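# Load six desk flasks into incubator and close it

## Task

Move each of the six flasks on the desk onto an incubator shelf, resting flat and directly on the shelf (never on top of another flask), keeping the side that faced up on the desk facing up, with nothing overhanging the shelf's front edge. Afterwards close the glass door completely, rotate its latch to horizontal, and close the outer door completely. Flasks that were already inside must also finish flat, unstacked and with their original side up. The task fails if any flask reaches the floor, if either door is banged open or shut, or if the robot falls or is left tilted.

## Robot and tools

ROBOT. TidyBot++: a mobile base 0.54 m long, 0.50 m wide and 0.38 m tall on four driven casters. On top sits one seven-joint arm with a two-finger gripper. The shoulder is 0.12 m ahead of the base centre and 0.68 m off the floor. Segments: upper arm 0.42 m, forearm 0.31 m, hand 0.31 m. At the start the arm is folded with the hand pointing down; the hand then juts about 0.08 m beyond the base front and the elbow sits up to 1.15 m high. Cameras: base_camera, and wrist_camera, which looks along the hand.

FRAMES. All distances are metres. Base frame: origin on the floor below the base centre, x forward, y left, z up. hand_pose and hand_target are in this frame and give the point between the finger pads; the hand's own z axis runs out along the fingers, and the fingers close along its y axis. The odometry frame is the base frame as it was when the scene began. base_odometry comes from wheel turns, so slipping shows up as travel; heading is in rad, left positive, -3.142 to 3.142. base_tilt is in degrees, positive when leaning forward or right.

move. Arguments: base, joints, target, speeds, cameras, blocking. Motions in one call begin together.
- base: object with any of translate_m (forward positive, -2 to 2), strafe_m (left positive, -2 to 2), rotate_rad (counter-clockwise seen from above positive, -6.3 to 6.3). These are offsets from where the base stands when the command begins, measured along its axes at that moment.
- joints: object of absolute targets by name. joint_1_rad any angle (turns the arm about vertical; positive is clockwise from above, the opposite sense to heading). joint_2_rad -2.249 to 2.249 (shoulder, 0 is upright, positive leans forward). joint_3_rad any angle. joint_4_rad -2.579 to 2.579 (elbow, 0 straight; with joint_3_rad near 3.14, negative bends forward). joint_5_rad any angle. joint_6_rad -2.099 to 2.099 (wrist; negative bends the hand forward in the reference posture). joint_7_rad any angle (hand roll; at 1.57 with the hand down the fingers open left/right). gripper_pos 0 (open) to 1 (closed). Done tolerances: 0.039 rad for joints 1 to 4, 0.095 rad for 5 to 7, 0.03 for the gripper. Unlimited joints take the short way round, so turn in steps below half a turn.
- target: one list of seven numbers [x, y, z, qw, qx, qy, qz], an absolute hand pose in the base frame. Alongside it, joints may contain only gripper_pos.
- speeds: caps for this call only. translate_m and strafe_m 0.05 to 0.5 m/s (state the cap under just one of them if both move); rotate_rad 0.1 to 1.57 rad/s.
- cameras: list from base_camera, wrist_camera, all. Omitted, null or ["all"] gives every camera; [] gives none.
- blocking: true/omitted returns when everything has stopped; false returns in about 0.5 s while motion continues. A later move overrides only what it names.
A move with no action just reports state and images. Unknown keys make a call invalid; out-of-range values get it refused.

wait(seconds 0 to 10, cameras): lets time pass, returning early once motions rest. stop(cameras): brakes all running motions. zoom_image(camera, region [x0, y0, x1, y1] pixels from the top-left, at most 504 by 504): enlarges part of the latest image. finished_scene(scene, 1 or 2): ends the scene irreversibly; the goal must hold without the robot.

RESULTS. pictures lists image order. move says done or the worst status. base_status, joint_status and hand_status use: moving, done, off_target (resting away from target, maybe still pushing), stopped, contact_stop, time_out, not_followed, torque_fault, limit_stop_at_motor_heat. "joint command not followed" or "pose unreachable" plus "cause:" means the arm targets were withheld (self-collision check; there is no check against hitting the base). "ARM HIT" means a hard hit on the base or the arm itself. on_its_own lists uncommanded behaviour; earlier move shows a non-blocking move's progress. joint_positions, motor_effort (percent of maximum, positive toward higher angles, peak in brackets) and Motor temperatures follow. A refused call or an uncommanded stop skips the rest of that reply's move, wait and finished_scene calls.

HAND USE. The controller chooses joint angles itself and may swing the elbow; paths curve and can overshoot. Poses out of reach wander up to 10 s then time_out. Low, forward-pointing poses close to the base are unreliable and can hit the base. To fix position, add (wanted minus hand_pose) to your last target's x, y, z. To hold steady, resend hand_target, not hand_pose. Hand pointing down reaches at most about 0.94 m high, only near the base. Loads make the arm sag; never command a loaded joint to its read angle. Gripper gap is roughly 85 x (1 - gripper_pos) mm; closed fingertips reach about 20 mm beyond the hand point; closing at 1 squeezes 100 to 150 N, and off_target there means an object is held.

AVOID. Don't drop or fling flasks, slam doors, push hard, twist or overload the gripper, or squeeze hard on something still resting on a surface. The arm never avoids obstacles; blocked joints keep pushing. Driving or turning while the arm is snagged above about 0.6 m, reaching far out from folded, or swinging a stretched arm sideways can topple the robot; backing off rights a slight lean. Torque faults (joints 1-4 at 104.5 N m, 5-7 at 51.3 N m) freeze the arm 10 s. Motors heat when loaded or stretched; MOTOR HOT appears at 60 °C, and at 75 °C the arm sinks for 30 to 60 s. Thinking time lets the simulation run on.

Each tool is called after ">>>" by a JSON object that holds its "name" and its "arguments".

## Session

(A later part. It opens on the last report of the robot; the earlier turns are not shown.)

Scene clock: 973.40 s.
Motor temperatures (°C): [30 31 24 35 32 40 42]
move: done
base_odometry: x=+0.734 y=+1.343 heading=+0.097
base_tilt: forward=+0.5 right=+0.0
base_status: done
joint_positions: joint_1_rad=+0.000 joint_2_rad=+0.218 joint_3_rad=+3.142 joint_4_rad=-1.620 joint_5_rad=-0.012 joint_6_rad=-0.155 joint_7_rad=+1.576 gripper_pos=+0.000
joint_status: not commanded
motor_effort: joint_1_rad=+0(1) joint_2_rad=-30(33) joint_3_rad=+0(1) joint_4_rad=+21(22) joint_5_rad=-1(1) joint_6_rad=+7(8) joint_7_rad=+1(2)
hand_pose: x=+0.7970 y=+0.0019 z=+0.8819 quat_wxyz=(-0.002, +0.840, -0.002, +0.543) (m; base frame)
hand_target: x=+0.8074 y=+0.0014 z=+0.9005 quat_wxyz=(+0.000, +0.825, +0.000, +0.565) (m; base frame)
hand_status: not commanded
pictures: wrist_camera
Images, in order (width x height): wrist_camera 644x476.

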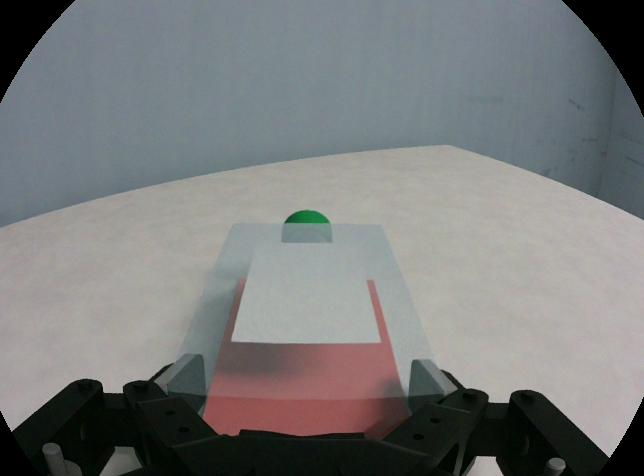

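>>> {"name": "move", "arguments": {"joints": {"gripper_pos": 0.3}, "cameras": []}}

>>> {"name": "move", "arguments": {"joints": {"joint_1_rad":0,"joint_2_rad":0.16,"joint_3_rad":3.1416,"joint_4_rad":-1.60,"joint_5_rad":0,"joint_6_rad":-0.18,"joint_7_rad":1.571}, "cameras": []}}

>>> {"name": "move", "arguments": {"joints": {"joint_1_rad":0,"joint_2_rad":-0.05,"joint_3_rad":3.1416,"joint_4_rad":-1.68,"joint_5_rad":0,"joint_6_rad":-0.31,"joint_7_rad":1.571}, "cameras": ["wrist_camera"]}}

>>> {"name": "move", "arguments": {"base": {"translate_m": -0.4}, "speeds": {"translate_m": 0.25}, "joints": {"joint_1_rad":0,"joint_2_rad":-0.215,"joint_3_rad":3.1416,"joint_4_rad":-1.80,"joint_5_rad":0,"joint_6_rad":-0.36,"joint_7_rad":1.571}, "cameras": ["wrist_camera"]}}

Scene clock: 980.83 s.
Motor temperatures (°C): [30 31 24 35 32 40 42]
move: off_target
base_odometry: x=+0.734 y=+1.343 heading=+0.097
base_tilt: forward=+0.6 right=+0.0
base_status: not commanded
joint_positions: joint_1_rad=+0.000 joint_2_rad=+0.218 joint_3_rad=+3.142 joint_4_rad=-1.620 joint_5_rad=-0.012 joint_6_rad=-0.155 joint_7_rad=+1.576 gripper_pos=+0.033
joint_status: gripper_pos off_target (ended at +0.033, target +0.300)
motor_effort: joint_1_rad=+0(1) joint_2_rad=-30(31) joint_3_rad=+0(1) joint_4_rad=+21(22) joint_5_rad=-1(1) joint_6_rad=+7(8) joint_7_rad=+2(2)
hand_pose: x=+0.7972 y=+0.0019 z=+0.8824 quat_wxyz=(-0.002, +0.839, -0.002, +0.544) (m; base frame)
hand_target: x=+0.8074 y=+0.0014 z=+0.9005 quat_wxyz=(+0.000, +0.825, +0.000, +0.565) (m; base frame)
hand_status: not commanded
pictures: none
No camera images: "cameras" was empty.

Scene clock: 981.77 s.
Motor temperatures (°C): [30 31 24 35 32 40 42]
move: done
base_odometry: x=+0.734 y=+1.343 heading=+0.097
base_tilt: forward=+0.6 right=+0.0
base_status: not commanded
joint_positions: joint_1_rad=+0.000 joint_2_rad=+0.161 joint_3_rad=+3.142 joint_4_rad=-1.620 joint_5_rad=-0.012 joint_6_rad=-0.163 joint_7_rad=+1.576 gripper_pos=+0.033
joint_status: all done
motor_effort: joint_1_rad=+0(1) joint_2_rad=-30(34) joint_3_rad=-1(2) joint_4_rad=+22(23) joint_5_rad=-1(2) joint_6_rad=+8(9) joint_7_rad=+1(2)
hand_pose: x=+0.7838 y=+0.0019 z=+0.9181 quat_wxyz=(-0.003, +0.826, -0.002, +0.564) (m; base frame)
hand_target: x=+0.7851 y=+0.0014 z=+0.9257 quat_wxyz=(+0.000, +0.825, +0.000, +0.565) (m; base frame)
hand_status: not commanded
pictures: none
No camera images: "cameras" was empty.

Scene clock: 983.30 s.
Motor temperatures (°C): [30 31 24 35 32 40 42]
move: done
base_odometry: x=+0.734 y=+1.343 heading=+0.097
base_tilt: forward=+0.6 right=+0.0
base_status: not commanded
joint_positions: joint_1_rad=+0.000 joint_2_rad=-0.053 joint_3_rad=+3.142 joint_4_rad=-1.680 joint_5_rad=-0.012 joint_6_rad=-0.258 joint_7_rad=+1.576 gripper_pos=+0.033
joint_status: all done
motor_effort: joint_1_rad=+0(1) joint_2_rad=-22(33) joint_3_rad=+0(2) joint_4_rad=+23(24) joint_5_rad=-1(2) joint_6_rad=+9(9) joint_7_rad=+1(2)
hand_pose: x=+0.7065 y=+0.0023 z=+0.9881 quat_wxyz=(-0.003, +0.809, -0.002, +0.588) (m; base frame)
hand_target: x=+0.7021 y=+0.0014 z=+0.9711 quat_wxyz=(+0.000, +0.825, +0.000, +0.565) (m; base frame)
hand_status: not commanded
pictures: wrist_camera
Images, in order (width x height): wrist_camera 644x476.

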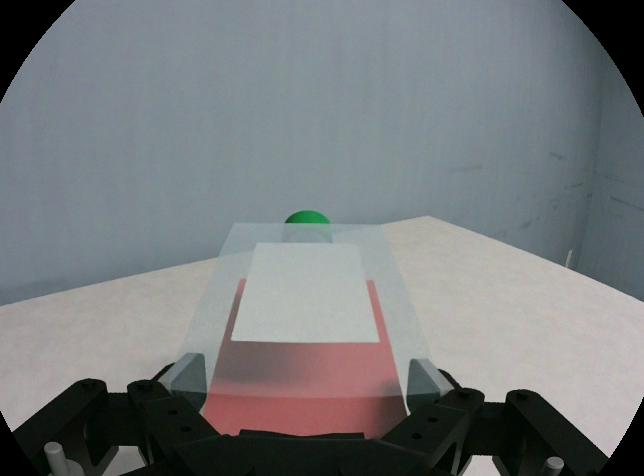

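Scene clock: 985.80 s.
Motor temperatures (°C): [30 31 24 35 32 40 42]
move: done
base_odometry: x=+0.336 y=+1.305 heading=+0.097
base_tilt: forward=+0.5 right=+0.0
base_status: done
joint_positions: joint_1_rad=+0.000 joint_2_rad=-0.218 joint_3_rad=+3.142 joint_4_rad=-1.802 joint_5_rad=-0.012 joint_6_rad=-0.310 joint_7_rad=+1.576 gripper_pos=+0.033
joint_status: all done
motor_effort: joint_1_rad=+0(2) joint_2_rad=-16(27) joint_3_rad=-1(2) joint_4_rad=+23(25) joint_5_rad=-1(2) joint_6_rad=+9(10) joint_7_rad=+1(2)
hand_pose: x=+0.6375 y=+0.0022 z=+0.9893 quat_wxyz=(-0.003, +0.812, -0.002, +0.584) (m; base frame)
hand_target: x=+0.6333 y=+0.0013 z=+0.9746 quat_wxyz=(+0.000, +0.826, +0.000, +0.563) (m; base frame)
hand_status: not commanded
pictures: wrist_camera
Images, in order (width x height): wrist_camera 644x476.

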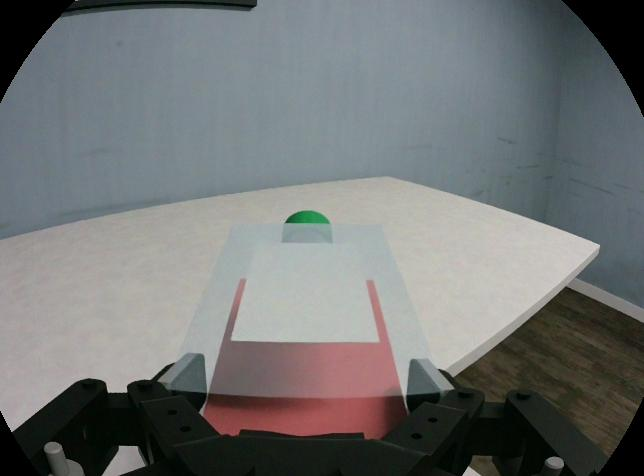

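>>> {"name": "move", "arguments": {"base": {"translate_m": -0.3}, "speeds": {"translate_m": 0.3}, "cameras": []}}

>>> {"name": "move", "arguments": {"base": {"rotate_rad": -0.982}, "speeds": {"rotate_rad": 0.7}, "cameras": []}}

>>> {"name": "move", "arguments": {"base": {"translate_m": 1.11, "strafe_m": -0.94}, "speeds": {"translate_m": 0.4}, "cameras": []}}

>>> {"name": "move", "arguments": {"base": {"translate_m": 0.5}, "speeds": {"translate_m": 0.3}, "joints": {"joint_1_rad":0,"joint_2_rad":0.056,"joint_3_rad":3.1416,"joint_4_rad":-2.037,"joint_5_rad":0,"joint_6_rad":0.153,"joint_7_rad":1.571}, "cameras": ["wrist_camera"]}}

Scene clock: 994.53 s.
Motor temperatures (°C): [30 31 24 35 32 40 42]
move: done
base_odometry: x=+0.037 y=+1.276 heading=+0.097
base_tilt: forward=+0.5 right=+0.0
base_status: done
joint_positions: joint_1_rad=+0.000 joint_2_rad=-0.217 joint_3_rad=+3.142 joint_4_rad=-1.803 joint_5_rad=-0.012 joint_6_rad=-0.311 joint_7_rad=+1.576 gripper_pos=+0.033
joint_status: not commanded
motor_effort: joint_1_rad=+0(1) joint_2_rad=-16(18) joint_3_rad=+0(1) joint_4_rad=+23(23) joint_5_rad=-1(1) joint_6_rad=+9(9) joint_7_rad=+1(2)
hand_pose: x=+0.6377 y=+0.0022 z=+0.9879 quat_wxyz=(-0.003, +0.813, -0.002, +0.583) (m; base frame)
hand_target: x=+0.6333 y=+0.0013 z=+0.9746 quat_wxyz=(+0.000, +0.826, +0.000, +0.563) (m; base frame)
hand_status: not commanded
pictures: none
No camera images: "cameras" was empty.

Scene clock: 996.67 s.
Motor temperatures (°C): [30 31 24 35 32 40 42]
move: done
base_odometry: x=+0.037 y=+1.276 heading=-0.885
base_tilt: forward=+0.6 right=+0.0
base_status: done
joint_positions: joint_1_rad=+0.000 joint_2_rad=-0.217 joint_3_rad=+3.142 joint_4_rad=-1.803 joint_5_rad=-0.012 joint_6_rad=-0.311 joint_7_rad=+1.576 gripper_pos=+0.033
joint_status: not commanded
motor_effort: joint_1_rad=+0(2) joint_2_rad=-16(17) joint_3_rad=+0(4) joint_4_rad=+23(23) joint_5_rad=-1(2) joint_6_rad=+9(9) joint_7_rad=+1(2)
hand_pose: x=+0.6377 y=+0.0021 z=+0.9879 quat_wxyz=(-0.003, +0.813, -0.002, +0.583) (m; base frame)
hand_target: x=+0.6333 y=+0.0013 z=+0.9746 quat_wxyz=(+0.000, +0.826, +0.000, +0.563) (m; base frame)
hand_status: not commanded
pictures: none
No camera images: "cameras" was empty.

Scene clock: 1001.57 s.
Motor temperatures (°C): [30 31 24 35 32 40 42]
move: done
base_odometry: x=+0.013 y=-0.179 heading=-0.885
base_tilt: forward=+0.6 right=+0.0
base_status: done
joint_positions: joint_1_rad=+0.000 joint_2_rad=-0.214 joint_3_rad=+3.142 joint_4_rad=-1.803 joint_5_rad=-0.012 joint_6_rad=-0.312 joint_7_rad=+1.576 gripper_pos=+0.033
joint_status: not commanded
motor_effort: joint_1_rad=+0(2) joint_2_rad=-16(18) joint_3_rad=+0(3) joint_4_rad=+23(23) joint_5_rad=-1(2) joint_6_rad=+9(9) joint_7_rad=+2(2)
hand_pose: x=+0.6384 y=+0.0021 z=+0.9863 quat_wxyz=(-0.003, +0.814, -0.002, +0.581) (m; base frame)
hand_target: x=+0.6333 y=+0.0013 z=+0.9746 quat_wxyz=(+0.000, +0.826, +0.000, +0.563) (m; base frame)
hand_status: not commanded
pictures: none
No camera images: "cameras" was empty.

Scene clock: 1004.10 s.
Motor temperatures (°C): [30 31 24 35 32 40 42]
move: done
base_odometry: x=+0.330 y=-0.566 heading=-0.885
base_tilt: forward=+0.6 right=+0.0
base_status: done
joint_positions: joint_1_rad=+0.000 joint_2_rad=+0.060 joint_3_rad=+3.142 joint_4_rad=-2.045 joint_5_rad=-0.012 joint_6_rad=+0.105 joint_7_rad=+1.576 gripper_pos=+0.033
joint_status: all done
motor_effort: joint_1_rad=+0(1) joint_2_rad=-23(28) joint_3_rad=-1(2) joint_4_rad=+20(23) joint_5_rad=-1(2) joint_6_rad=+8(9) joint_7_rad=+1(2)
hand_pose: x=+0.6978 y=+0.0006 z=+0.8119 quat_wxyz=(-0.001, +0.842, -0.003, +0.540) (m; base frame)
hand_target: x=+0.7053 y=+0.0014 z=+0.8327 quat_wxyz=(+0.000, +0.825, +0.000, +0.565) (m; base frame)
hand_status: not commanded
pictures: wrist_camera
Images, in order (width x height): wrist_camera 644x476.

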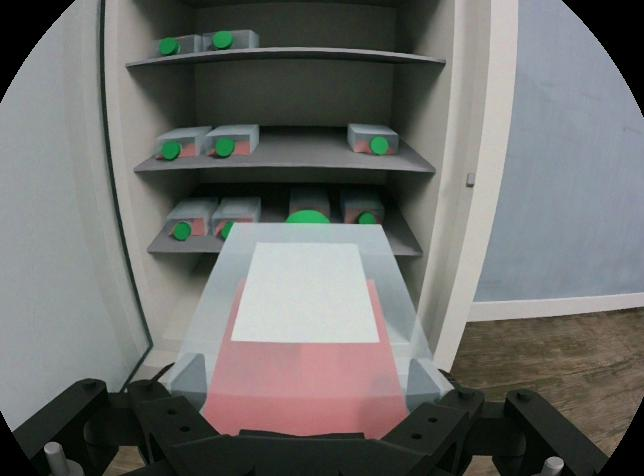

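>>> {"name": "move", "arguments": {"base": {"translate_m": 0.36, "strafe_m": 0.007}, "speeds": {"translate_m": 0.2}, "cameras": ["wrist_camera"]}}

>>> {"name": "move", "arguments": {"base": {"translate_m": 0.13}, "speeds": {"translate_m": 0.1}, "cameras": ["wrist_camera"]}}

>>> {"name": "move", "arguments": {"base": {"translate_m": 0.11}, "speeds": {"translate_m": 0.06}, "cameras": ["wrist_camera"]}}

Scene clock: 1011.70 s.
Motor temperatures (°C): [30 31 24 35 32 40 42]
move: done
base_odometry: x=+0.563 y=-0.840 heading=-0.885
base_tilt: forward=+0.6 right=+0.0
base_status: done
joint_positions: joint_1_rad=+0.000 joint_2_rad=+0.059 joint_3_rad=+3.142 joint_4_rad=-2.046 joint_5_rad=-0.012 joint_6_rad=+0.107 joint_7_rad=+1.576 gripper_pos=+0.033
joint_status: not commanded
motor_effort: joint_1_rad=+0(1) joint_2_rad=-24(26) joint_3_rad=-1(1) joint_4_rad=+20(21) joint_5_rad=-1(1) joint_6_rad=+8(9) joint_7_rad=+1(2)
hand_pose: x=+0.6977 y=+0.0005 z=+0.8131 quat_wxyz=(-0.001, +0.841, -0.003, +0.541) (m; base frame)
hand_target: x=+0.7053 y=+0.0014 z=+0.8327 quat_wxyz=(+0.000, +0.825, +0.000, +0.565) (m; base frame)
hand_status: not commanded
pictures: wrist_camera
Images, in order (width x height): wrist_camera 644x476.

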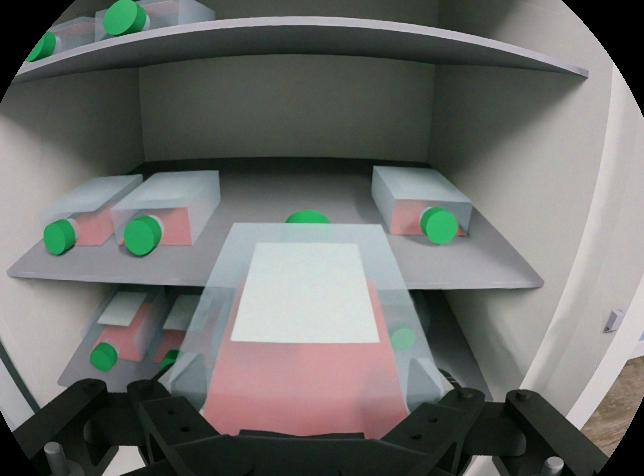

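Scene clock: 1013.57 s.
Motor temperatures (°C): [30 31 24 35 32 40 42]
move: done
base_odometry: x=+0.646 y=-0.941 heading=-0.885
base_tilt: forward=+0.6 right=+0.0
base_status: done
joint_positions: joint_1_rad=+0.000 joint_2_rad=+0.058 joint_3_rad=+3.142 joint_4_rad=-2.046 joint_5_rad=-0.012 joint_6_rad=+0.108 joint_7_rad=+1.576 gripper_pos=+0.033
joint_status: not commanded
motor_effort: joint_1_rad=+0(1) joint_2_rad=-23(26) joint_3_rad=-1(1) joint_4_rad=+20(21) joint_5_rad=-1(1) joint_6_rad=+8(9) joint_7_rad=+2(2)
hand_pose: x=+0.6976 y=+0.0005 z=+0.8136 quat_wxyz=(-0.001, +0.840, -0.003, +0.542) (m; base frame)
hand_target: x=+0.7053 y=+0.0014 z=+0.8327 quat_wxyz=(+0.000, +0.825, +0.000, +0.565) (m; base frame)
hand_status: not commanded
pictures: wrist_camera
Images, in order (width x height): wrist_camera 644x476.

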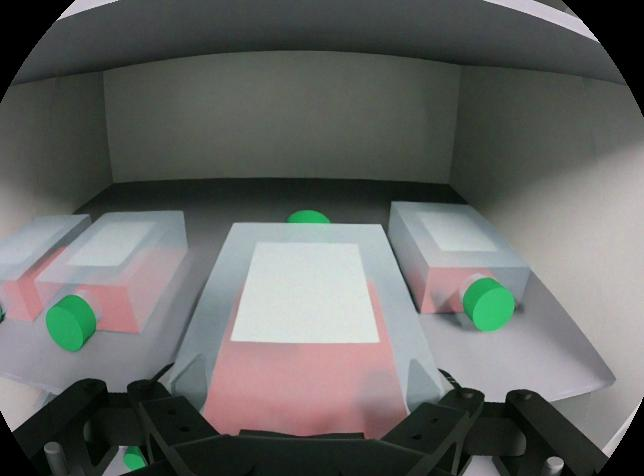

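Scene clock: 1015.90 s.
Motor temperatures (°C): [30 31 24 35 32 40 42]
move: done
base_odometry: x=+0.715 y=-1.026 heading=-0.886
base_tilt: forward=+0.6 right=+0.0
base_status: done
joint_positions: joint_1_rad=+0.000 joint_2_rad=+0.057 joint_3_rad=+3.142 joint_4_rad=-2.046 joint_5_rad=-0.012 joint_6_rad=+0.108 joint_7_rad=+1.576 gripper_pos=+0.033
joint_status: not commanded
motor_effort: joint_1_rad=+0(1) joint_2_rad=-24(26) joint_3_rad=+0(2) joint_4_rad=+20(21) joint_5_rad=-1(1) joint_6_rad=+8(9) joint_7_rad=+1(2)
hand_pose: x=+0.6975 y=+0.0005 z=+0.8140 quat_wxyz=(-0.001, +0.840, -0.003, +0.542) (m; base frame)
hand_target: x=+0.7053 y=+0.0014 z=+0.8327 quat_wxyz=(+0.000, +0.825, +0.000, +0.565) (m; base frame)
hand_status: not commanded
pictures: wrist_camera
Images, in order (width x height): wrist_camera 644x476.

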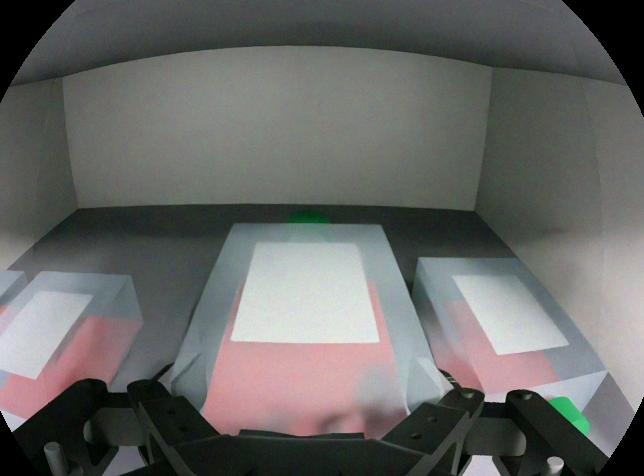

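>>> {"name": "move", "arguments": {"base": {"strafe_m": 0.008}, "speeds": {"strafe_m": 0.05}, "cameras": []}}

>>> {"name": "move", "arguments": {"joints": {"joint_1_rad":0,"joint_2_rad":0.1,"joint_3_rad":3.1416,"joint_4_rad":-2.095,"joint_5_rad":0,"joint_6_rad":0.225,"joint_7_rad":1.571}, "cameras": []}}

>>> {"name": "move", "arguments": {"joints": {"joint_1_rad":0,"joint_2_rad":0.125,"joint_3_rad":3.1416,"joint_4_rad":-2.123,"joint_5_rad":0,"joint_6_rad":0.265,"joint_7_rad":1.571}, "cameras": ["wrist_camera"]}}

>>> {"name": "move", "arguments": {"joints": {"gripper_pos": 0}, "cameras": []}}

>>> {"name": "move", "arguments": {"base": {"translate_m": -0.14}, "speeds": {"translate_m": 0.06}, "cameras": ["wrist_camera"]}}

Scene clock: 1022.07 s.
Motor temperatures (°C): [30 31 24 35 32 40 42]
move: done
base_odometry: x=+0.722 y=-1.021 heading=-0.886
base_tilt: forward=+0.6 right=+0.0
base_status: done
joint_positions: joint_1_rad=-0.001 joint_2_rad=+0.057 joint_3_rad=+3.142 joint_4_rad=-2.046 joint_5_rad=-0.012 joint_6_rad=+0.108 joint_7_rad=+1.576 gripper_pos=+0.033
joint_status: not commanded
motor_effort: joint_1_rad=-1(3) joint_2_rad=-23(26) joint_3_rad=-1(2) joint_4_rad=+20(20) joint_5_rad=-1(1) joint_6_rad=+8(9) joint_7_rad=+1(1)
hand_pose: x=+0.6975 y=+0.0011 z=+0.8140 quat_wxyz=(-0.001, +0.840, -0.003, +0.542) (m; base frame)
hand_target: x=+0.7053 y=+0.0014 z=+0.8327 quat_wxyz=(+0.000, +0.825, +0.000, +0.565) (m; base frame)
hand_status: not commanded
pictures: none
No camera images: "cameras" was empty.

Scene clock: 1023.07 s.
Motor temperatures (°C): [30 31 24 35 32 40 42]
move: done
base_odometry: x=+0.722 y=-1.021 heading=-0.886
base_tilt: forward=+0.6 right=+0.0
base_status: not commanded
joint_positions: joint_1_rad=-0.001 joint_2_rad=+0.096 joint_3_rad=+3.142 joint_4_rad=-2.099 joint_5_rad=-0.012 joint_6_rad=+0.179 joint_7_rad=+1.576 gripper_pos=+0.033
joint_status: all done
motor_effort: joint_1_rad=+0(1) joint_2_rad=-24(26) joint_3_rad=-1(1) joint_4_rad=+19(21) joint_5_rad=-1(1) joint_6_rad=+8(9) joint_7_rad=+1(2)
hand_pose: x=+0.6955 y=+0.0008 z=+0.7830 quat_wxyz=(-0.001, +0.846, -0.003, +0.534) (m; base frame)
hand_target: x=+0.7029 y=+0.0014 z=+0.7957 quat_wxyz=(+0.000, +0.833, +0.000, +0.553) (m; base frame)
hand_status: not commanded
pictures: none
No camera images: "cameras" was empty.

Scene clock: 1023.70 s.
Motor temperatures (°C): [30 31 24 35 32 40 42]
move: done
base_odometry: x=+0.722 y=-1.021 heading=-0.886
base_tilt: forward=+0.6 right=+0.0
base_status: not commanded
joint_positions: joint_1_rad=-0.001 joint_2_rad=+0.108 joint_3_rad=+3.142 joint_4_rad=-2.118 joint_5_rad=-0.012 joint_6_rad=+0.229 joint_7_rad=+1.576 gripper_pos=+0.033
joint_status: all done
motor_effort: joint_1_rad=+0(1) joint_2_rad=-23(25) joint_3_rad=-1(2) joint_4_rad=+18(19) joint_5_rad=-1(1) joint_6_rad=+7(8) joint_7_rad=+1(2)
hand_pose: x=+0.6971 y=+0.0006 z=+0.7801 quat_wxyz=(-0.001, +0.841, -0.003, +0.542) (m; base frame)
hand_target: x=+0.7017 y=+0.0014 z=+0.7776 quat_wxyz=(+0.000, +0.837, +0.000, +0.547) (m; base frame)
hand_status: not commanded
pictures: wrist_camera
Images, in order (width x height): wrist_camera 644x476.

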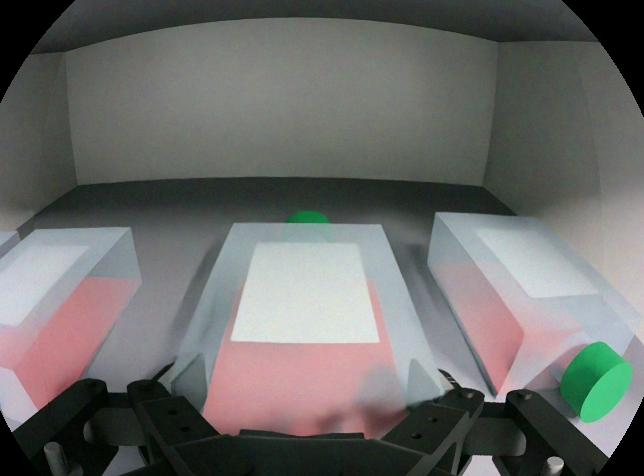

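Scene clock: 1024.40 s.
Motor temperatures (°C): [30 31 24 35 32 40 42]
move: done
base_odometry: x=+0.722 y=-1.021 heading=-0.886
base_tilt: forward=+0.6 right=+0.0
base_status: not commanded
joint_positions: joint_1_rad=-0.001 joint_2_rad=+0.109 joint_3_rad=+3.142 joint_4_rad=-2.118 joint_5_rad=-0.012 joint_6_rad=+0.229 joint_7_rad=+1.576 gripper_pos=+0.000
joint_status: all done
motor_effort: joint_1_rad=+0(1) joint_2_rad=-23(24) joint_3_rad=+0(1) joint_4_rad=+18(19) joint_5_rad=-1(1) joint_6_rad=+7(8) joint_7_rad=+1(2)
hand_pose: x=+0.6972 y=+0.0006 z=+0.7793 quat_wxyz=(-0.001, +0.841, -0.003, +0.541) (m; base frame)
hand_target: x=+0.7017 y=+0.0014 z=+0.7776 quat_wxyz=(+0.000, +0.837, +0.000, +0.547) (m; base frame)
hand_status: not commanded
pictures: none
No camera images: "cameras" was empty.

Scene clock: 1027.37 s.
Motor temperatures (°C): [30 31 24 35 32 40 42]
move: done
base_odometry: x=+0.633 y=-0.913 heading=-0.886
base_tilt: forward=+0.5 right=+0.0
base_status: done
joint_positions: joint_1_rad=-0.001 joint_2_rad=+0.113 joint_3_rad=+3.142 joint_4_rad=-2.119 joint_5_rad=-0.012 joint_6_rad=+0.232 joint_7_rad=+1.576 gripper_pos=+0.000
joint_status: not commanded
motor_effort: joint_1_rad=+0(1) joint_2_rad=-24(25) joint_3_rad=-1(1) joint_4_rad=+18(19) joint_5_rad=-1(1) joint_6_rad=+7(8) joint_7_rad=+1(2)
hand_pose: x=+0.6975 y=+0.0006 z=+0.7767 quat_wxyz=(-0.001, +0.842, -0.003, +0.540) (m; base frame)
hand_target: x=+0.7017 y=+0.0014 z=+0.7776 quat_wxyz=(+0.000, +0.837, +0.000, +0.547) (m; base frame)
hand_status: not commanded
pictures: wrist_camera
Images, in order (width x height): wrist_camera 644x476.

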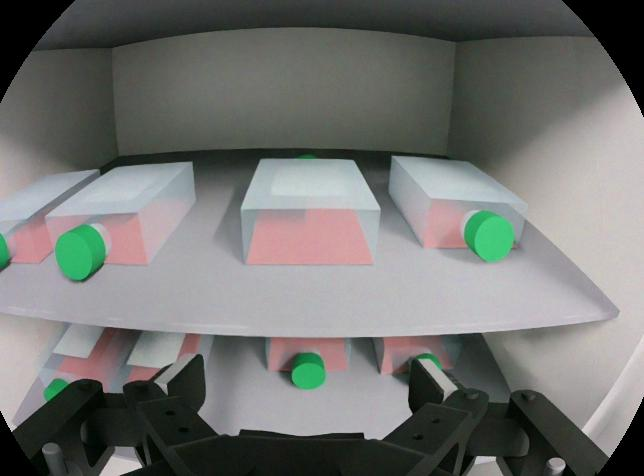

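>>> {"name": "move", "arguments": {"base": {"translate_m": -0.5}, "speeds": {"translate_m": 0.3}, "cameras": []}}

>>> {"name": "move", "arguments": {"base": {"translate_m": -0.45}, "joints": {"joint_1_rad":0,"joint_2_rad":-0.215,"joint_3_rad":3.1416,"joint_4_rad":-1.866,"joint_5_rad":0,"joint_6_rad":-0.306,"joint_7_rad":1.571}, "cameras": []}}

>>> {"name": "move", "arguments": {"base": {"translate_m": -0.8, "strafe_m": 0.95}, "cameras": []}}

>>> {"name": "move", "arguments": {"base": {"rotate_rad": 1.571}, "speeds": {"rotate_rad": 1.0}, "cameras": ["wrist_camera"]}}

Scene clock: 1035.03 s.
Motor temperatures (°C): [30 31 24 35 32 40 42]
move: done
base_odometry: x=+0.317 y=-0.525 heading=-0.886
base_tilt: forward=+0.6 right=+0.0
base_status: done
joint_positions: joint_1_rad=-0.001 joint_2_rad=+0.118 joint_3_rad=+3.142 joint_4_rad=-2.123 joint_5_rad=-0.012 joint_6_rad=+0.232 joint_7_rad=+1.576 gripper_pos=+0.000
joint_status: not commanded
motor_effort: joint_1_rad=+0(2) joint_2_rad=-24(26) joint_3_rad=+0(2) joint_4_rad=+18(19) joint_5_rad=-1(1) joint_6_rad=+7(8) joint_7_rad=+1(2)
hand_pose: x=+0.6968 y=+0.0006 z=+0.7722 quat_wxyz=(-0.001, +0.844, -0.003, +0.536) (m; base frame)
hand_target: x=+0.7017 y=+0.0014 z=+0.7776 quat_wxyz=(+0.000, +0.837, +0.000, +0.547) (m; base frame)
hand_status: not commanded
pictures: none
No camera images: "cameras" was empty.

Scene clock: 1037.27 s.
Motor temperatures (°C): [30 31 24 35 32 40 42]
move: done
base_odometry: x=+0.032 y=-0.177 heading=-0.886
base_tilt: forward=+0.5 right=+0.0
base_status: done
joint_positions: joint_1_rad=-0.001 joint_2_rad=-0.224 joint_3_rad=+3.142 joint_4_rad=-1.890 joint_5_rad=-0.012 joint_6_rad=-0.250 joint_7_rad=+1.576 gripper_pos=+0.000
joint_status: all done
motor_effort: joint_1_rad=+0(1) joint_2_rad=-15(28) joint_3_rad=+1(2) joint_4_rad=+22(23) joint_5_rad=-1(2) joint_6_rad=+7(9) joint_7_rad=+1(2)
hand_pose: x=+0.6314 y=+0.0024 z=+0.9570 quat_wxyz=(-0.003, +0.818, -0.002, +0.575) (m; base frame)
hand_target: x=+0.6309 y=+0.0013 z=+0.9504 quat_wxyz=(+0.000, +0.830, +0.000, +0.558) (m; base frame)
hand_status: not commanded
pictures: none
No camera images: "cameras" was empty.

Scene clock: 1041.10 s.
Motor temperatures (°C): [30 31 24 35 32 40 42]
move: done
base_odometry: x=+0.262 y=+1.044 heading=-0.886
base_tilt: forward=+0.6 right=+0.0
base_status: done
joint_positions: joint_1_rad=+0.000 joint_2_rad=-0.220 joint_3_rad=+3.142 joint_4_rad=-1.890 joint_5_rad=-0.012 joint_6_rad=-0.252 joint_7_rad=+1.576 gripper_pos=+0.000
joint_status: not commanded
motor_effort: joint_1_rad=+0(2) joint_2_rad=-14(17) joint_3_rad=+0(2) joint_4_rad=+22(22) joint_5_rad=-1(1) joint_6_rad=+8(8) joint_7_rad=+1(2)
hand_pose: x=+0.6323 y=+0.0024 z=+0.9546 quat_wxyz=(-0.003, +0.820, -0.002, +0.573) (m; base frame)
hand_target: x=+0.6309 y=+0.0013 z=+0.9504 quat_wxyz=(+0.000, +0.830, +0.000, +0.558) (m; base frame)
hand_status: not commanded
pictures: none
No camera images: "cameras" was empty.

Scene clock: 1043.63 s.
Motor temperatures (°C): [30 31 24 35 32 40 42]
move: done
base_odometry: x=+0.262 y=+1.044 heading=+0.685
base_tilt: forward=+0.6 right=+0.0
base_status: done
joint_positions: joint_1_rad=+0.000 joint_2_rad=-0.220 joint_3_rad=+3.142 joint_4_rad=-1.890 joint_5_rad=-0.012 joint_6_rad=-0.252 joint_7_rad=+1.576 gripper_pos=+0.000
joint_status: not commanded
motor_effort: joint_1_rad=+0(2) joint_2_rad=-14(16) joint_3_rad=+0(3) joint_4_rad=+22(22) joint_5_rad=-1(1) joint_6_rad=+8(8) joint_7_rad=+2(2)
hand_pose: x=+0.6323 y=+0.0020 z=+0.9545 quat_wxyz=(-0.003, +0.820, -0.002, +0.573) (m; base frame)
hand_target: x=+0.6309 y=+0.0013 z=+0.9504 quat_wxyz=(+0.000, +0.830, +0.000, +0.558) (m; base frame)
hand_status: not commanded
pictures: wrist_camera
Images, in order (width x height): wrist_camera 644x476.

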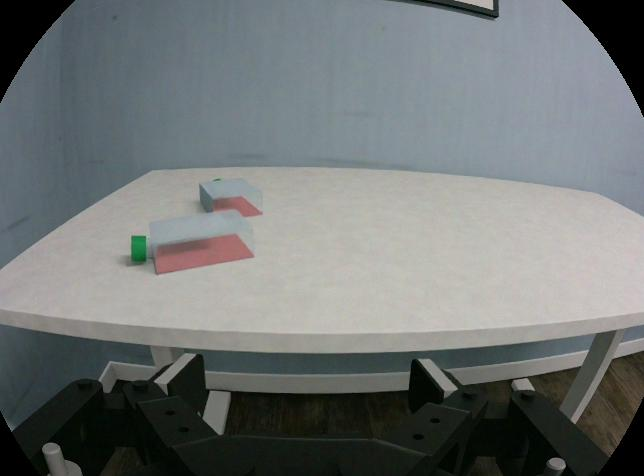

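>>> {"name": "zoom_image", "arguments": {"camera": "wrist_camera", "region": [110, 160, 310, 290]}}

Scaled by 2.520.

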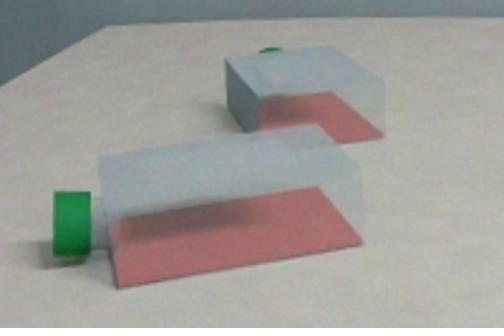

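>>> {"name": "move", "arguments": {"base": {"translate_m": 0.13, "strafe_m": 0.17}, "speeds": {"translate_m": 0.2}, "joints": {"joint_1_rad":0,"joint_2_rad":-0.185,"joint_3_rad":3.1416,"joint_4_rad":-2.0,"joint_5_rad":0,"joint_6_rad":-0.14,"joint_7_rad":1.571,"gripper_pos":1}, "cameras": ["wrist_camera"]}}

Scene clock: 1073.97 s.
Motor temperatures (°C): [30 30 24 35 32 40 42]
move: done
base_odometry: x=+0.255 y=+1.258 heading=+0.686
base_tilt: forward=+0.6 right=+0.0
base_status: done
joint_positions: joint_1_rad=+0.000 joint_2_rad=-0.190 joint_3_rad=+3.142 joint_4_rad=-2.001 joint_5_rad=-0.012 joint_6_rad=-0.183 joint_7_rad=+1.576 gripper_pos=+0.999
joint_status: all done
motor_effort: joint_1_rad=+0(2) joint_2_rad=-15(17) joint_3_rad=+0(2) joint_4_rad=+21(23) joint_5_rad=-1(2) joint_6_rad=+8(9) joint_7_rad=+1(2)
hand_pose: x=+0.6287 y=+0.0018 z=+0.8923 quat_wxyz=(-0.003, +0.840, -0.002, +0.543) (m; base frame)
hand_target: x=+0.6352 y=+0.0014 z=+0.9027 quat_wxyz=(+0.000, +0.829, +0.000, +0.559) (m; base frame)
hand_status: not commanded
pictures: wrist_camera
Images, in order (width x height): wrist_camera 644x476.

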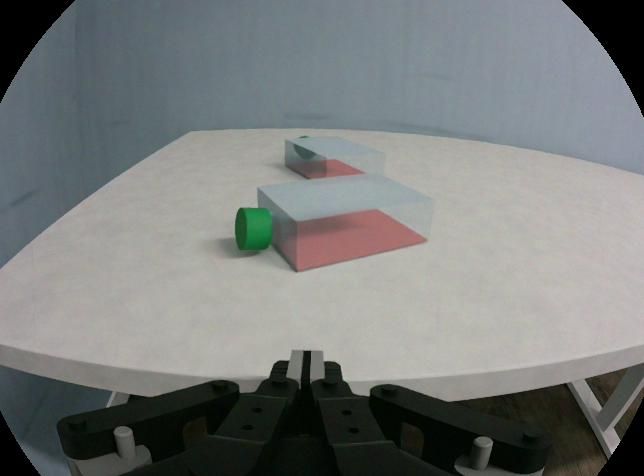

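>>> {"name": "move", "arguments": {"base": {"translate_m": 0.13, "strafe_m": 0.004}, "speeds": {"translate_m": 0.08}, "cameras": ["wrist_camera"]}}

>>> {"name": "move", "arguments": {"base": {"translate_m": 0.03}, "speeds": {"translate_m": 0.05}, "cameras": ["wrist_camera"]}}

Scene clock: 1081.10 s.
Motor temperatures (°C): [30 30 24 35 32 40 42]
move: done
base_odometry: x=+0.353 y=+1.344 heading=+0.686
base_tilt: forward=+0.5 right=+0.1
base_status: done
joint_positions: joint_1_rad=+0.000 joint_2_rad=-0.187 joint_3_rad=+3.142 joint_4_rad=-2.002 joint_5_rad=-0.012 joint_6_rad=-0.182 joint_7_rad=+1.576 gripper_pos=+0.999
joint_status: not commanded
motor_effort: joint_1_rad=+0(1) joint_2_rad=-15(18) joint_3_rad=+0(1) joint_4_rad=+21(22) joint_5_rad=-1(1) joint_6_rad=+8(8) joint_7_rad=+1(2)
hand_pose: x=+0.6293 y=+0.0018 z=+0.8909 quat_wxyz=(-0.003, +0.840, -0.002, +0.542) (m; base frame)
hand_target: x=+0.6352 y=+0.0014 z=+0.9027 quat_wxyz=(+0.000, +0.829, +0.000, +0.559) (m; base frame)
hand_status: not commanded
pictures: wrist_camera
Images, in order (width x height): wrist_camera 644x476.

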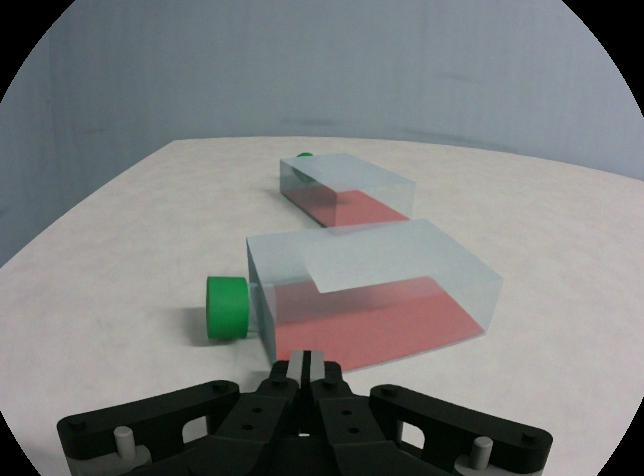

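Scene clock: 1082.20 s.
Motor temperatures (°C): [30 30 24 35 32 40 42]
move: done
base_odometry: x=+0.376 y=+1.363 heading=+0.686
base_tilt: forward=+0.6 right=+0.0
base_status: done
joint_positions: joint_1_rad=+0.000 joint_2_rad=-0.187 joint_3_rad=+3.142 joint_4_rad=-2.002 joint_5_rad=-0.012 joint_6_rad=-0.182 joint_7_rad=+1.576 gripper_pos=+0.999
joint_status: not commanded
motor_effort: joint_1_rad=+0(1) joint_2_rad=-16(18) joint_3_rad=+0(1) joint_4_rad=+21(22) joint_5_rad=-1(1) joint_6_rad=+8(8) joint_7_rad=+1(2)
hand_pose: x=+0.6293 y=+0.0018 z=+0.8910 quat_wxyz=(-0.003, +0.840, -0.002, +0.542) (m; base frame)
hand_target: x=+0.6352 y=+0.0014 z=+0.9027 quat_wxyz=(+0.000, +0.829, +0.000, +0.559) (m; base frame)
hand_status: not commanded
pictures: wrist_camera
Images, in order (width x height): wrist_camera 644x476.

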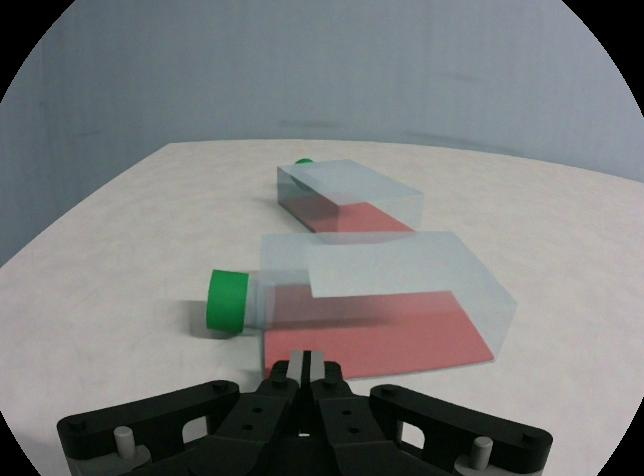

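>>> {"name": "move", "arguments": {"base": {"translate_m": 0.03, "strafe_m": 0.003}, "speeds": {"translate_m": 0.05}, "cameras": ["wrist_camera"]}}

>>> {"name": "move", "arguments": {"base": {"translate_m": 0.025}, "speeds": {"translate_m": 0.05}, "cameras": ["wrist_camera"]}}

Scene clock: 1085.80 s.
Motor temperatures (°C): [30 30 24 35 32 40 42]
move: done
base_odometry: x=+0.398 y=+1.384 heading=+0.686
base_tilt: forward=+0.6 right=+0.0
base_status: done
joint_positions: joint_1_rad=+0.000 joint_2_rad=-0.187 joint_3_rad=+3.142 joint_4_rad=-2.002 joint_5_rad=-0.012 joint_6_rad=-0.181 joint_7_rad=+1.576 gripper_pos=+0.999
joint_status: not commanded
motor_effort: joint_1_rad=+0(1) joint_2_rad=-15(19) joint_3_rad=+0(1) joint_4_rad=+21(22) joint_5_rad=-1(1) joint_6_rad=+7(8) joint_7_rad=+1(2)
hand_pose: x=+0.6294 y=+0.0018 z=+0.8910 quat_wxyz=(-0.003, +0.840, -0.002, +0.542) (m; base frame)
hand_target: x=+0.6352 y=+0.0014 z=+0.9027 quat_wxyz=(+0.000, +0.829, +0.000, +0.559) (m; base frame)
hand_status: not commanded
pictures: wrist_camera
Images, in order (width x height): wrist_camera 644x476.

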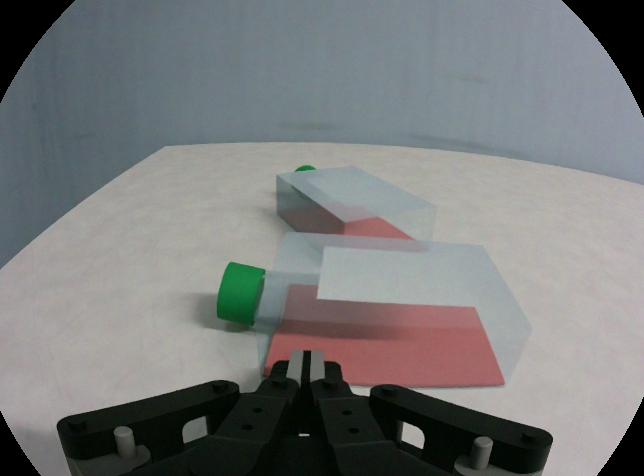

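Scene clock: 1086.80 s.
Motor temperatures (°C): [30 30 24 35 32 40 42]
move: done
base_odometry: x=+0.417 y=+1.400 heading=+0.686
base_tilt: forward=+0.6 right=+0.0
base_status: done
joint_positions: joint_1_rad=+0.000 joint_2_rad=-0.187 joint_3_rad=+3.142 joint_4_rad=-2.002 joint_5_rad=-0.012 joint_6_rad=-0.181 joint_7_rad=+1.576 gripper_pos=+0.999
joint_status: not commanded
motor_effort: joint_1_rad=+0(1) joint_2_rad=-16(18) joint_3_rad=+0(1) joint_4_rad=+21(22) joint_5_rad=-1(1) joint_6_rad=+8(8) joint_7_rad=+1(2)
hand_pose: x=+0.6294 y=+0.0018 z=+0.8911 quat_wxyz=(-0.003, +0.840, -0.002, +0.542) (m; base frame)
hand_target: x=+0.6352 y=+0.0014 z=+0.9027 quat_wxyz=(+0.000, +0.829, +0.000, +0.559) (m; base frame)
hand_status: not commanded
pictures: wrist_camera
Images, in order (width x height): wrist_camera 644x476.

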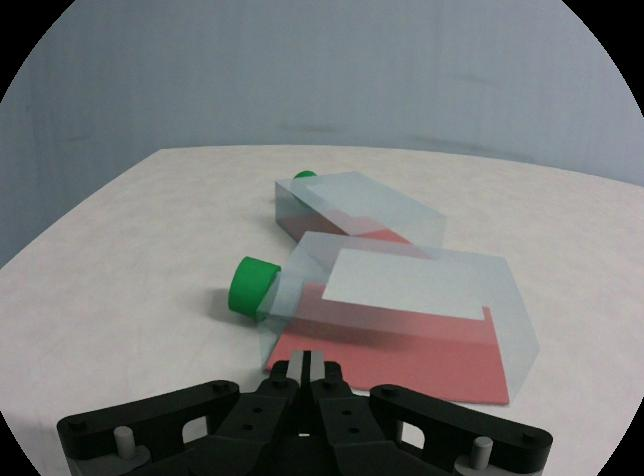

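>>> {"name": "move", "arguments": {"base": {"translate_m": 0.04}, "speeds": {"translate_m": 0.05}, "cameras": ["wrist_camera"]}}

>>> {"name": "move", "arguments": {"base": {"translate_m": 0.03, "strafe_m": -0.01}, "speeds": {"translate_m": 0.05}, "cameras": ["wrist_camera"]}}

Scene clock: 1090.13 s.
Motor temperatures (°C): [30 30 24 35 32 40 42]
move: done
base_odometry: x=+0.448 y=+1.426 heading=+0.686
base_tilt: forward=+0.6 right=+0.0
base_status: done
joint_positions: joint_1_rad=+0.000 joint_2_rad=-0.187 joint_3_rad=+3.142 joint_4_rad=-2.002 joint_5_rad=-0.012 joint_6_rad=-0.181 joint_7_rad=+1.576 gripper_pos=+0.999
joint_status: not commanded
motor_effort: joint_1_rad=+0(1) joint_2_rad=-15(18) joint_3_rad=+0(1) joint_4_rad=+21(22) joint_5_rad=-1(1) joint_6_rad=+7(8) joint_7_rad=+1(2)
hand_pose: x=+0.6294 y=+0.0018 z=+0.8912 quat_wxyz=(-0.003, +0.840, -0.002, +0.542) (m; base frame)
hand_target: x=+0.6352 y=+0.0014 z=+0.9027 quat_wxyz=(+0.000, +0.829, +0.000, +0.559) (m; base frame)
hand_status: not commanded
pictures: wrist_camera
Images, in order (width x height): wrist_camera 644x476.

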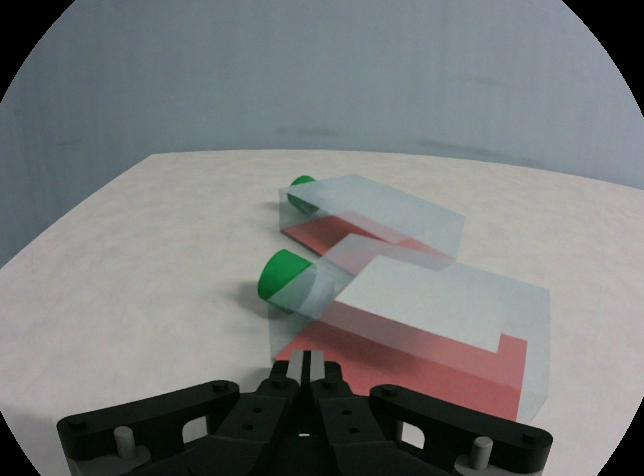

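Scene clock: 1091.27 s.
Motor temperatures (°C): [30 30 24 35 32 40 42]
move: done
base_odometry: x=+0.477 y=+1.437 heading=+0.687
base_tilt: forward=+0.6 right=+0.0
base_status: done
joint_positions: joint_1_rad=+0.000 joint_2_rad=-0.188 joint_3_rad=+3.142 joint_4_rad=-2.002 joint_5_rad=-0.012 joint_6_rad=-0.181 joint_7_rad=+1.576 gripper_pos=+0.999
joint_status: not commanded
motor_effort: joint_1_rad=+0(1) joint_2_rad=-15(18) joint_3_rad=+0(2) joint_4_rad=+21(22) joint_5_rad=-1(1) joint_6_rad=+8(8) joint_7_rad=+1(2)
hand_pose: x=+0.6293 y=+0.0018 z=+0.8913 quat_wxyz=(-0.003, +0.840, -0.002, +0.542) (m; base frame)
hand_target: x=+0.6352 y=+0.0014 z=+0.9027 quat_wxyz=(+0.000, +0.829, +0.000, +0.559) (m; base frame)
hand_status: not commanded
pictures: wrist_camera
Images, in order (width x height): wrist_camera 644x476.

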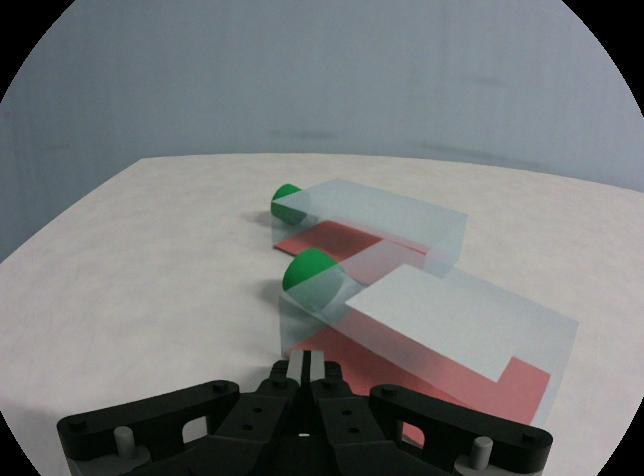

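>>> {"name": "move", "arguments": {"base": {"translate_m": -0.25}, "speeds": {"translate_m": 0.15}, "cameras": ["wrist_camera"]}}

Scene clock: 1096.30 s.
Motor temperatures (°C): [30 30 24 35 32 40 42]
move: done
base_odometry: x=+0.284 y=+1.279 heading=+0.687
base_tilt: forward=+0.5 right=+0.0
base_status: done
joint_positions: joint_1_rad=+0.000 joint_2_rad=-0.190 joint_3_rad=+3.142 joint_4_rad=-2.002 joint_5_rad=-0.012 joint_6_rad=-0.180 joint_7_rad=+1.576 gripper_pos=+0.999
joint_status: not commanded
motor_effort: joint_1_rad=+0(1) joint_2_rad=-15(19) joint_3_rad=+0(1) joint_4_rad=+21(22) joint_5_rad=-1(1) joint_6_rad=+7(8) joint_7_rad=+1(2)
hand_pose: x=+0.6289 y=+0.0018 z=+0.8924 quat_wxyz=(-0.003, +0.839, -0.002, +0.543) (m; base frame)
hand_target: x=+0.6352 y=+0.0014 z=+0.9027 quat_wxyz=(+0.000, +0.829, +0.000, +0.559) (m; base frame)
hand_status: not commanded
pictures: wrist_camera
Images, in order (width x height): wrist_camera 644x476.

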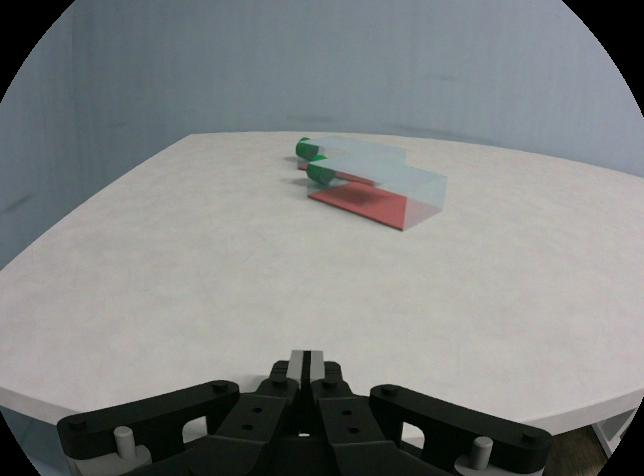

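>>> {"name": "move", "arguments": {"base": {"translate_m": 0.05, "strafe_m": -0.67}, "speeds": {"strafe_m": 0.3}, "joints": {"joint_1_rad":0,"joint_2_rad":-0.215,"joint_3_rad":3.1416,"joint_4_rad":-1.82,"joint_5_rad":0,"joint_6_rad":-0.346,"joint_7_rad":1.571,"gripper_pos":0}, "cameras": []}}

>>> {"name": "move", "arguments": {"base": {"rotate_rad": 0.75}, "speeds": {"rotate_rad": 0.5}, "cameras": ["wrist_camera"]}}

Scene clock: 1110.77 s.
Motor temperatures (°C): [30 30 24 35 32 40 42]
move: done
base_odometry: x=+0.747 y=+0.792 heading=+0.687
base_tilt: forward=+0.5 right=+0.0
base_status: done
joint_positions: joint_1_rad=+0.000 joint_2_rad=-0.212 joint_3_rad=+3.142 joint_4_rad=-1.841 joint_5_rad=-0.012 joint_6_rad=-0.290 joint_7_rad=+1.576 gripper_pos=+0.000
joint_status: all done
motor_effort: joint_1_rad=+0(3) joint_2_rad=-15(18) joint_3_rad=+0(3) joint_4_rad=+22(23) joint_5_rad=-1(2) joint_6_rad=+8(8) joint_7_rad=+1(2)
hand_pose: x=+0.6368 y=+0.0022 z=+0.9689 quat_wxyz=(-0.003, +0.819, -0.002, +0.574) (m; base frame)
hand_target: x=+0.6325 y=+0.0014 z=+0.9666 quat_wxyz=(+0.000, +0.828, +0.000, +0.561) (m; base frame)
hand_status: not commanded
pictures: none
No camera images: "cameras" was empty.

Scene clock: 1112.90 s.
Motor temperatures (°C): [30 30 24 35 32 40 42]
move: done
base_odometry: x=+0.748 y=+0.792 heading=+1.436
base_tilt: forward=+0.5 right=+0.0
base_status: done
joint_positions: joint_1_rad=+0.000 joint_2_rad=-0.213 joint_3_rad=+3.142 joint_4_rad=-1.841 joint_5_rad=-0.012 joint_6_rad=-0.290 joint_7_rad=+1.576 gripper_pos=+0.000
joint_status: not commanded
motor_effort: joint_1_rad=+0(2) joint_2_rad=-15(16) joint_3_rad=+0(3) joint_4_rad=+22(22) joint_5_rad=-1(1) joint_6_rad=+7(8) joint_7_rad=+1(2)
hand_pose: x=+0.6367 y=+0.0023 z=+0.9689 quat_wxyz=(-0.003, +0.819, -0.002, +0.574) (m; base frame)
hand_target: x=+0.6325 y=+0.0014 z=+0.9666 quat_wxyz=(+0.000, +0.828, +0.000, +0.561) (m; base frame)
hand_status: not commanded
pictures: wrist_camera
Images, in order (width x height): wrist_camera 644x476.

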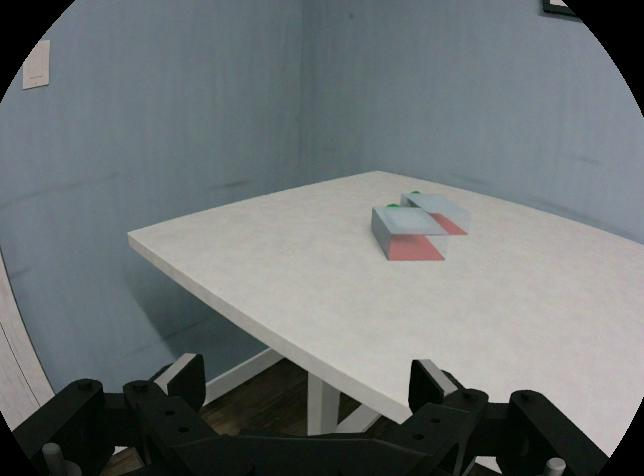

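>>> {"name": "move", "arguments": {"base": {"rotate_rad":0.2}}}

Scene clock: 1135.60 s.
Motor temperatures (°C): [30 30 24 35 32 40 42]
move: done
base_odometry: x=+0.747 y=+0.792 heading=+1.636
base_tilt: forward=+0.5 right=+0.0
base_status: done
joint_positions: joint_1_rad=-0.002 joint_2_rad=-0.213 joint_3_rad=+3.141 joint_4_rad=-1.841 joint_5_rad=-0.012 joint_6_rad=-0.290 joint_7_rad=+1.576 gripper_pos=+0.000
joint_status: not commanded
motor_effort: joint_1_rad=+0(2) joint_2_rad=-15(16) joint_3_rad=+0(3) joint_4_rad=+22(22) joint_5_rad=-1(2) joint_6_rad=+7(8) joint_7_rad=+1(1)
hand_pose: x=+0.6367 y=+0.0037 z=+0.9689 quat_wxyz=(-0.004, +0.819, -0.001, +0.574) (m; base frame)
hand_target: x=+0.6325 y=+0.0014 z=+0.9666 quat_wxyz=(+0.000, +0.828, +0.000, +0.561) (m; base frame)
hand_status: not commanded
pictures: base_camera, wrist_camera
Images, in order (width x height): base_camera 644x364, wrist_camera 644x476.

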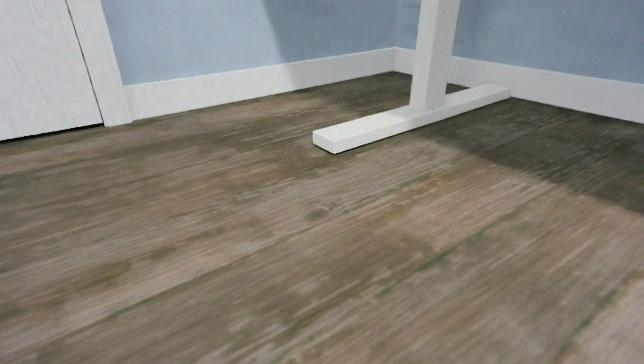

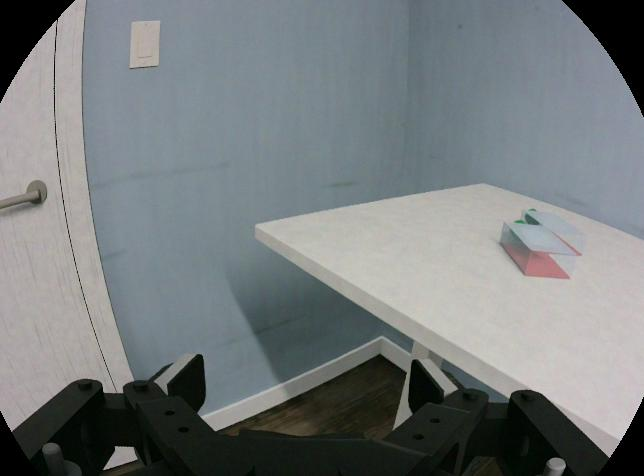

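>>> {"name": "zoom_image", "arguments": {"camera": "wrist_camera", "region": [460, 180, 640, 300]}}

Scaled by 2.800.

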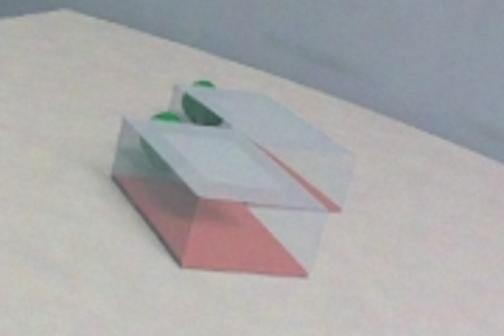

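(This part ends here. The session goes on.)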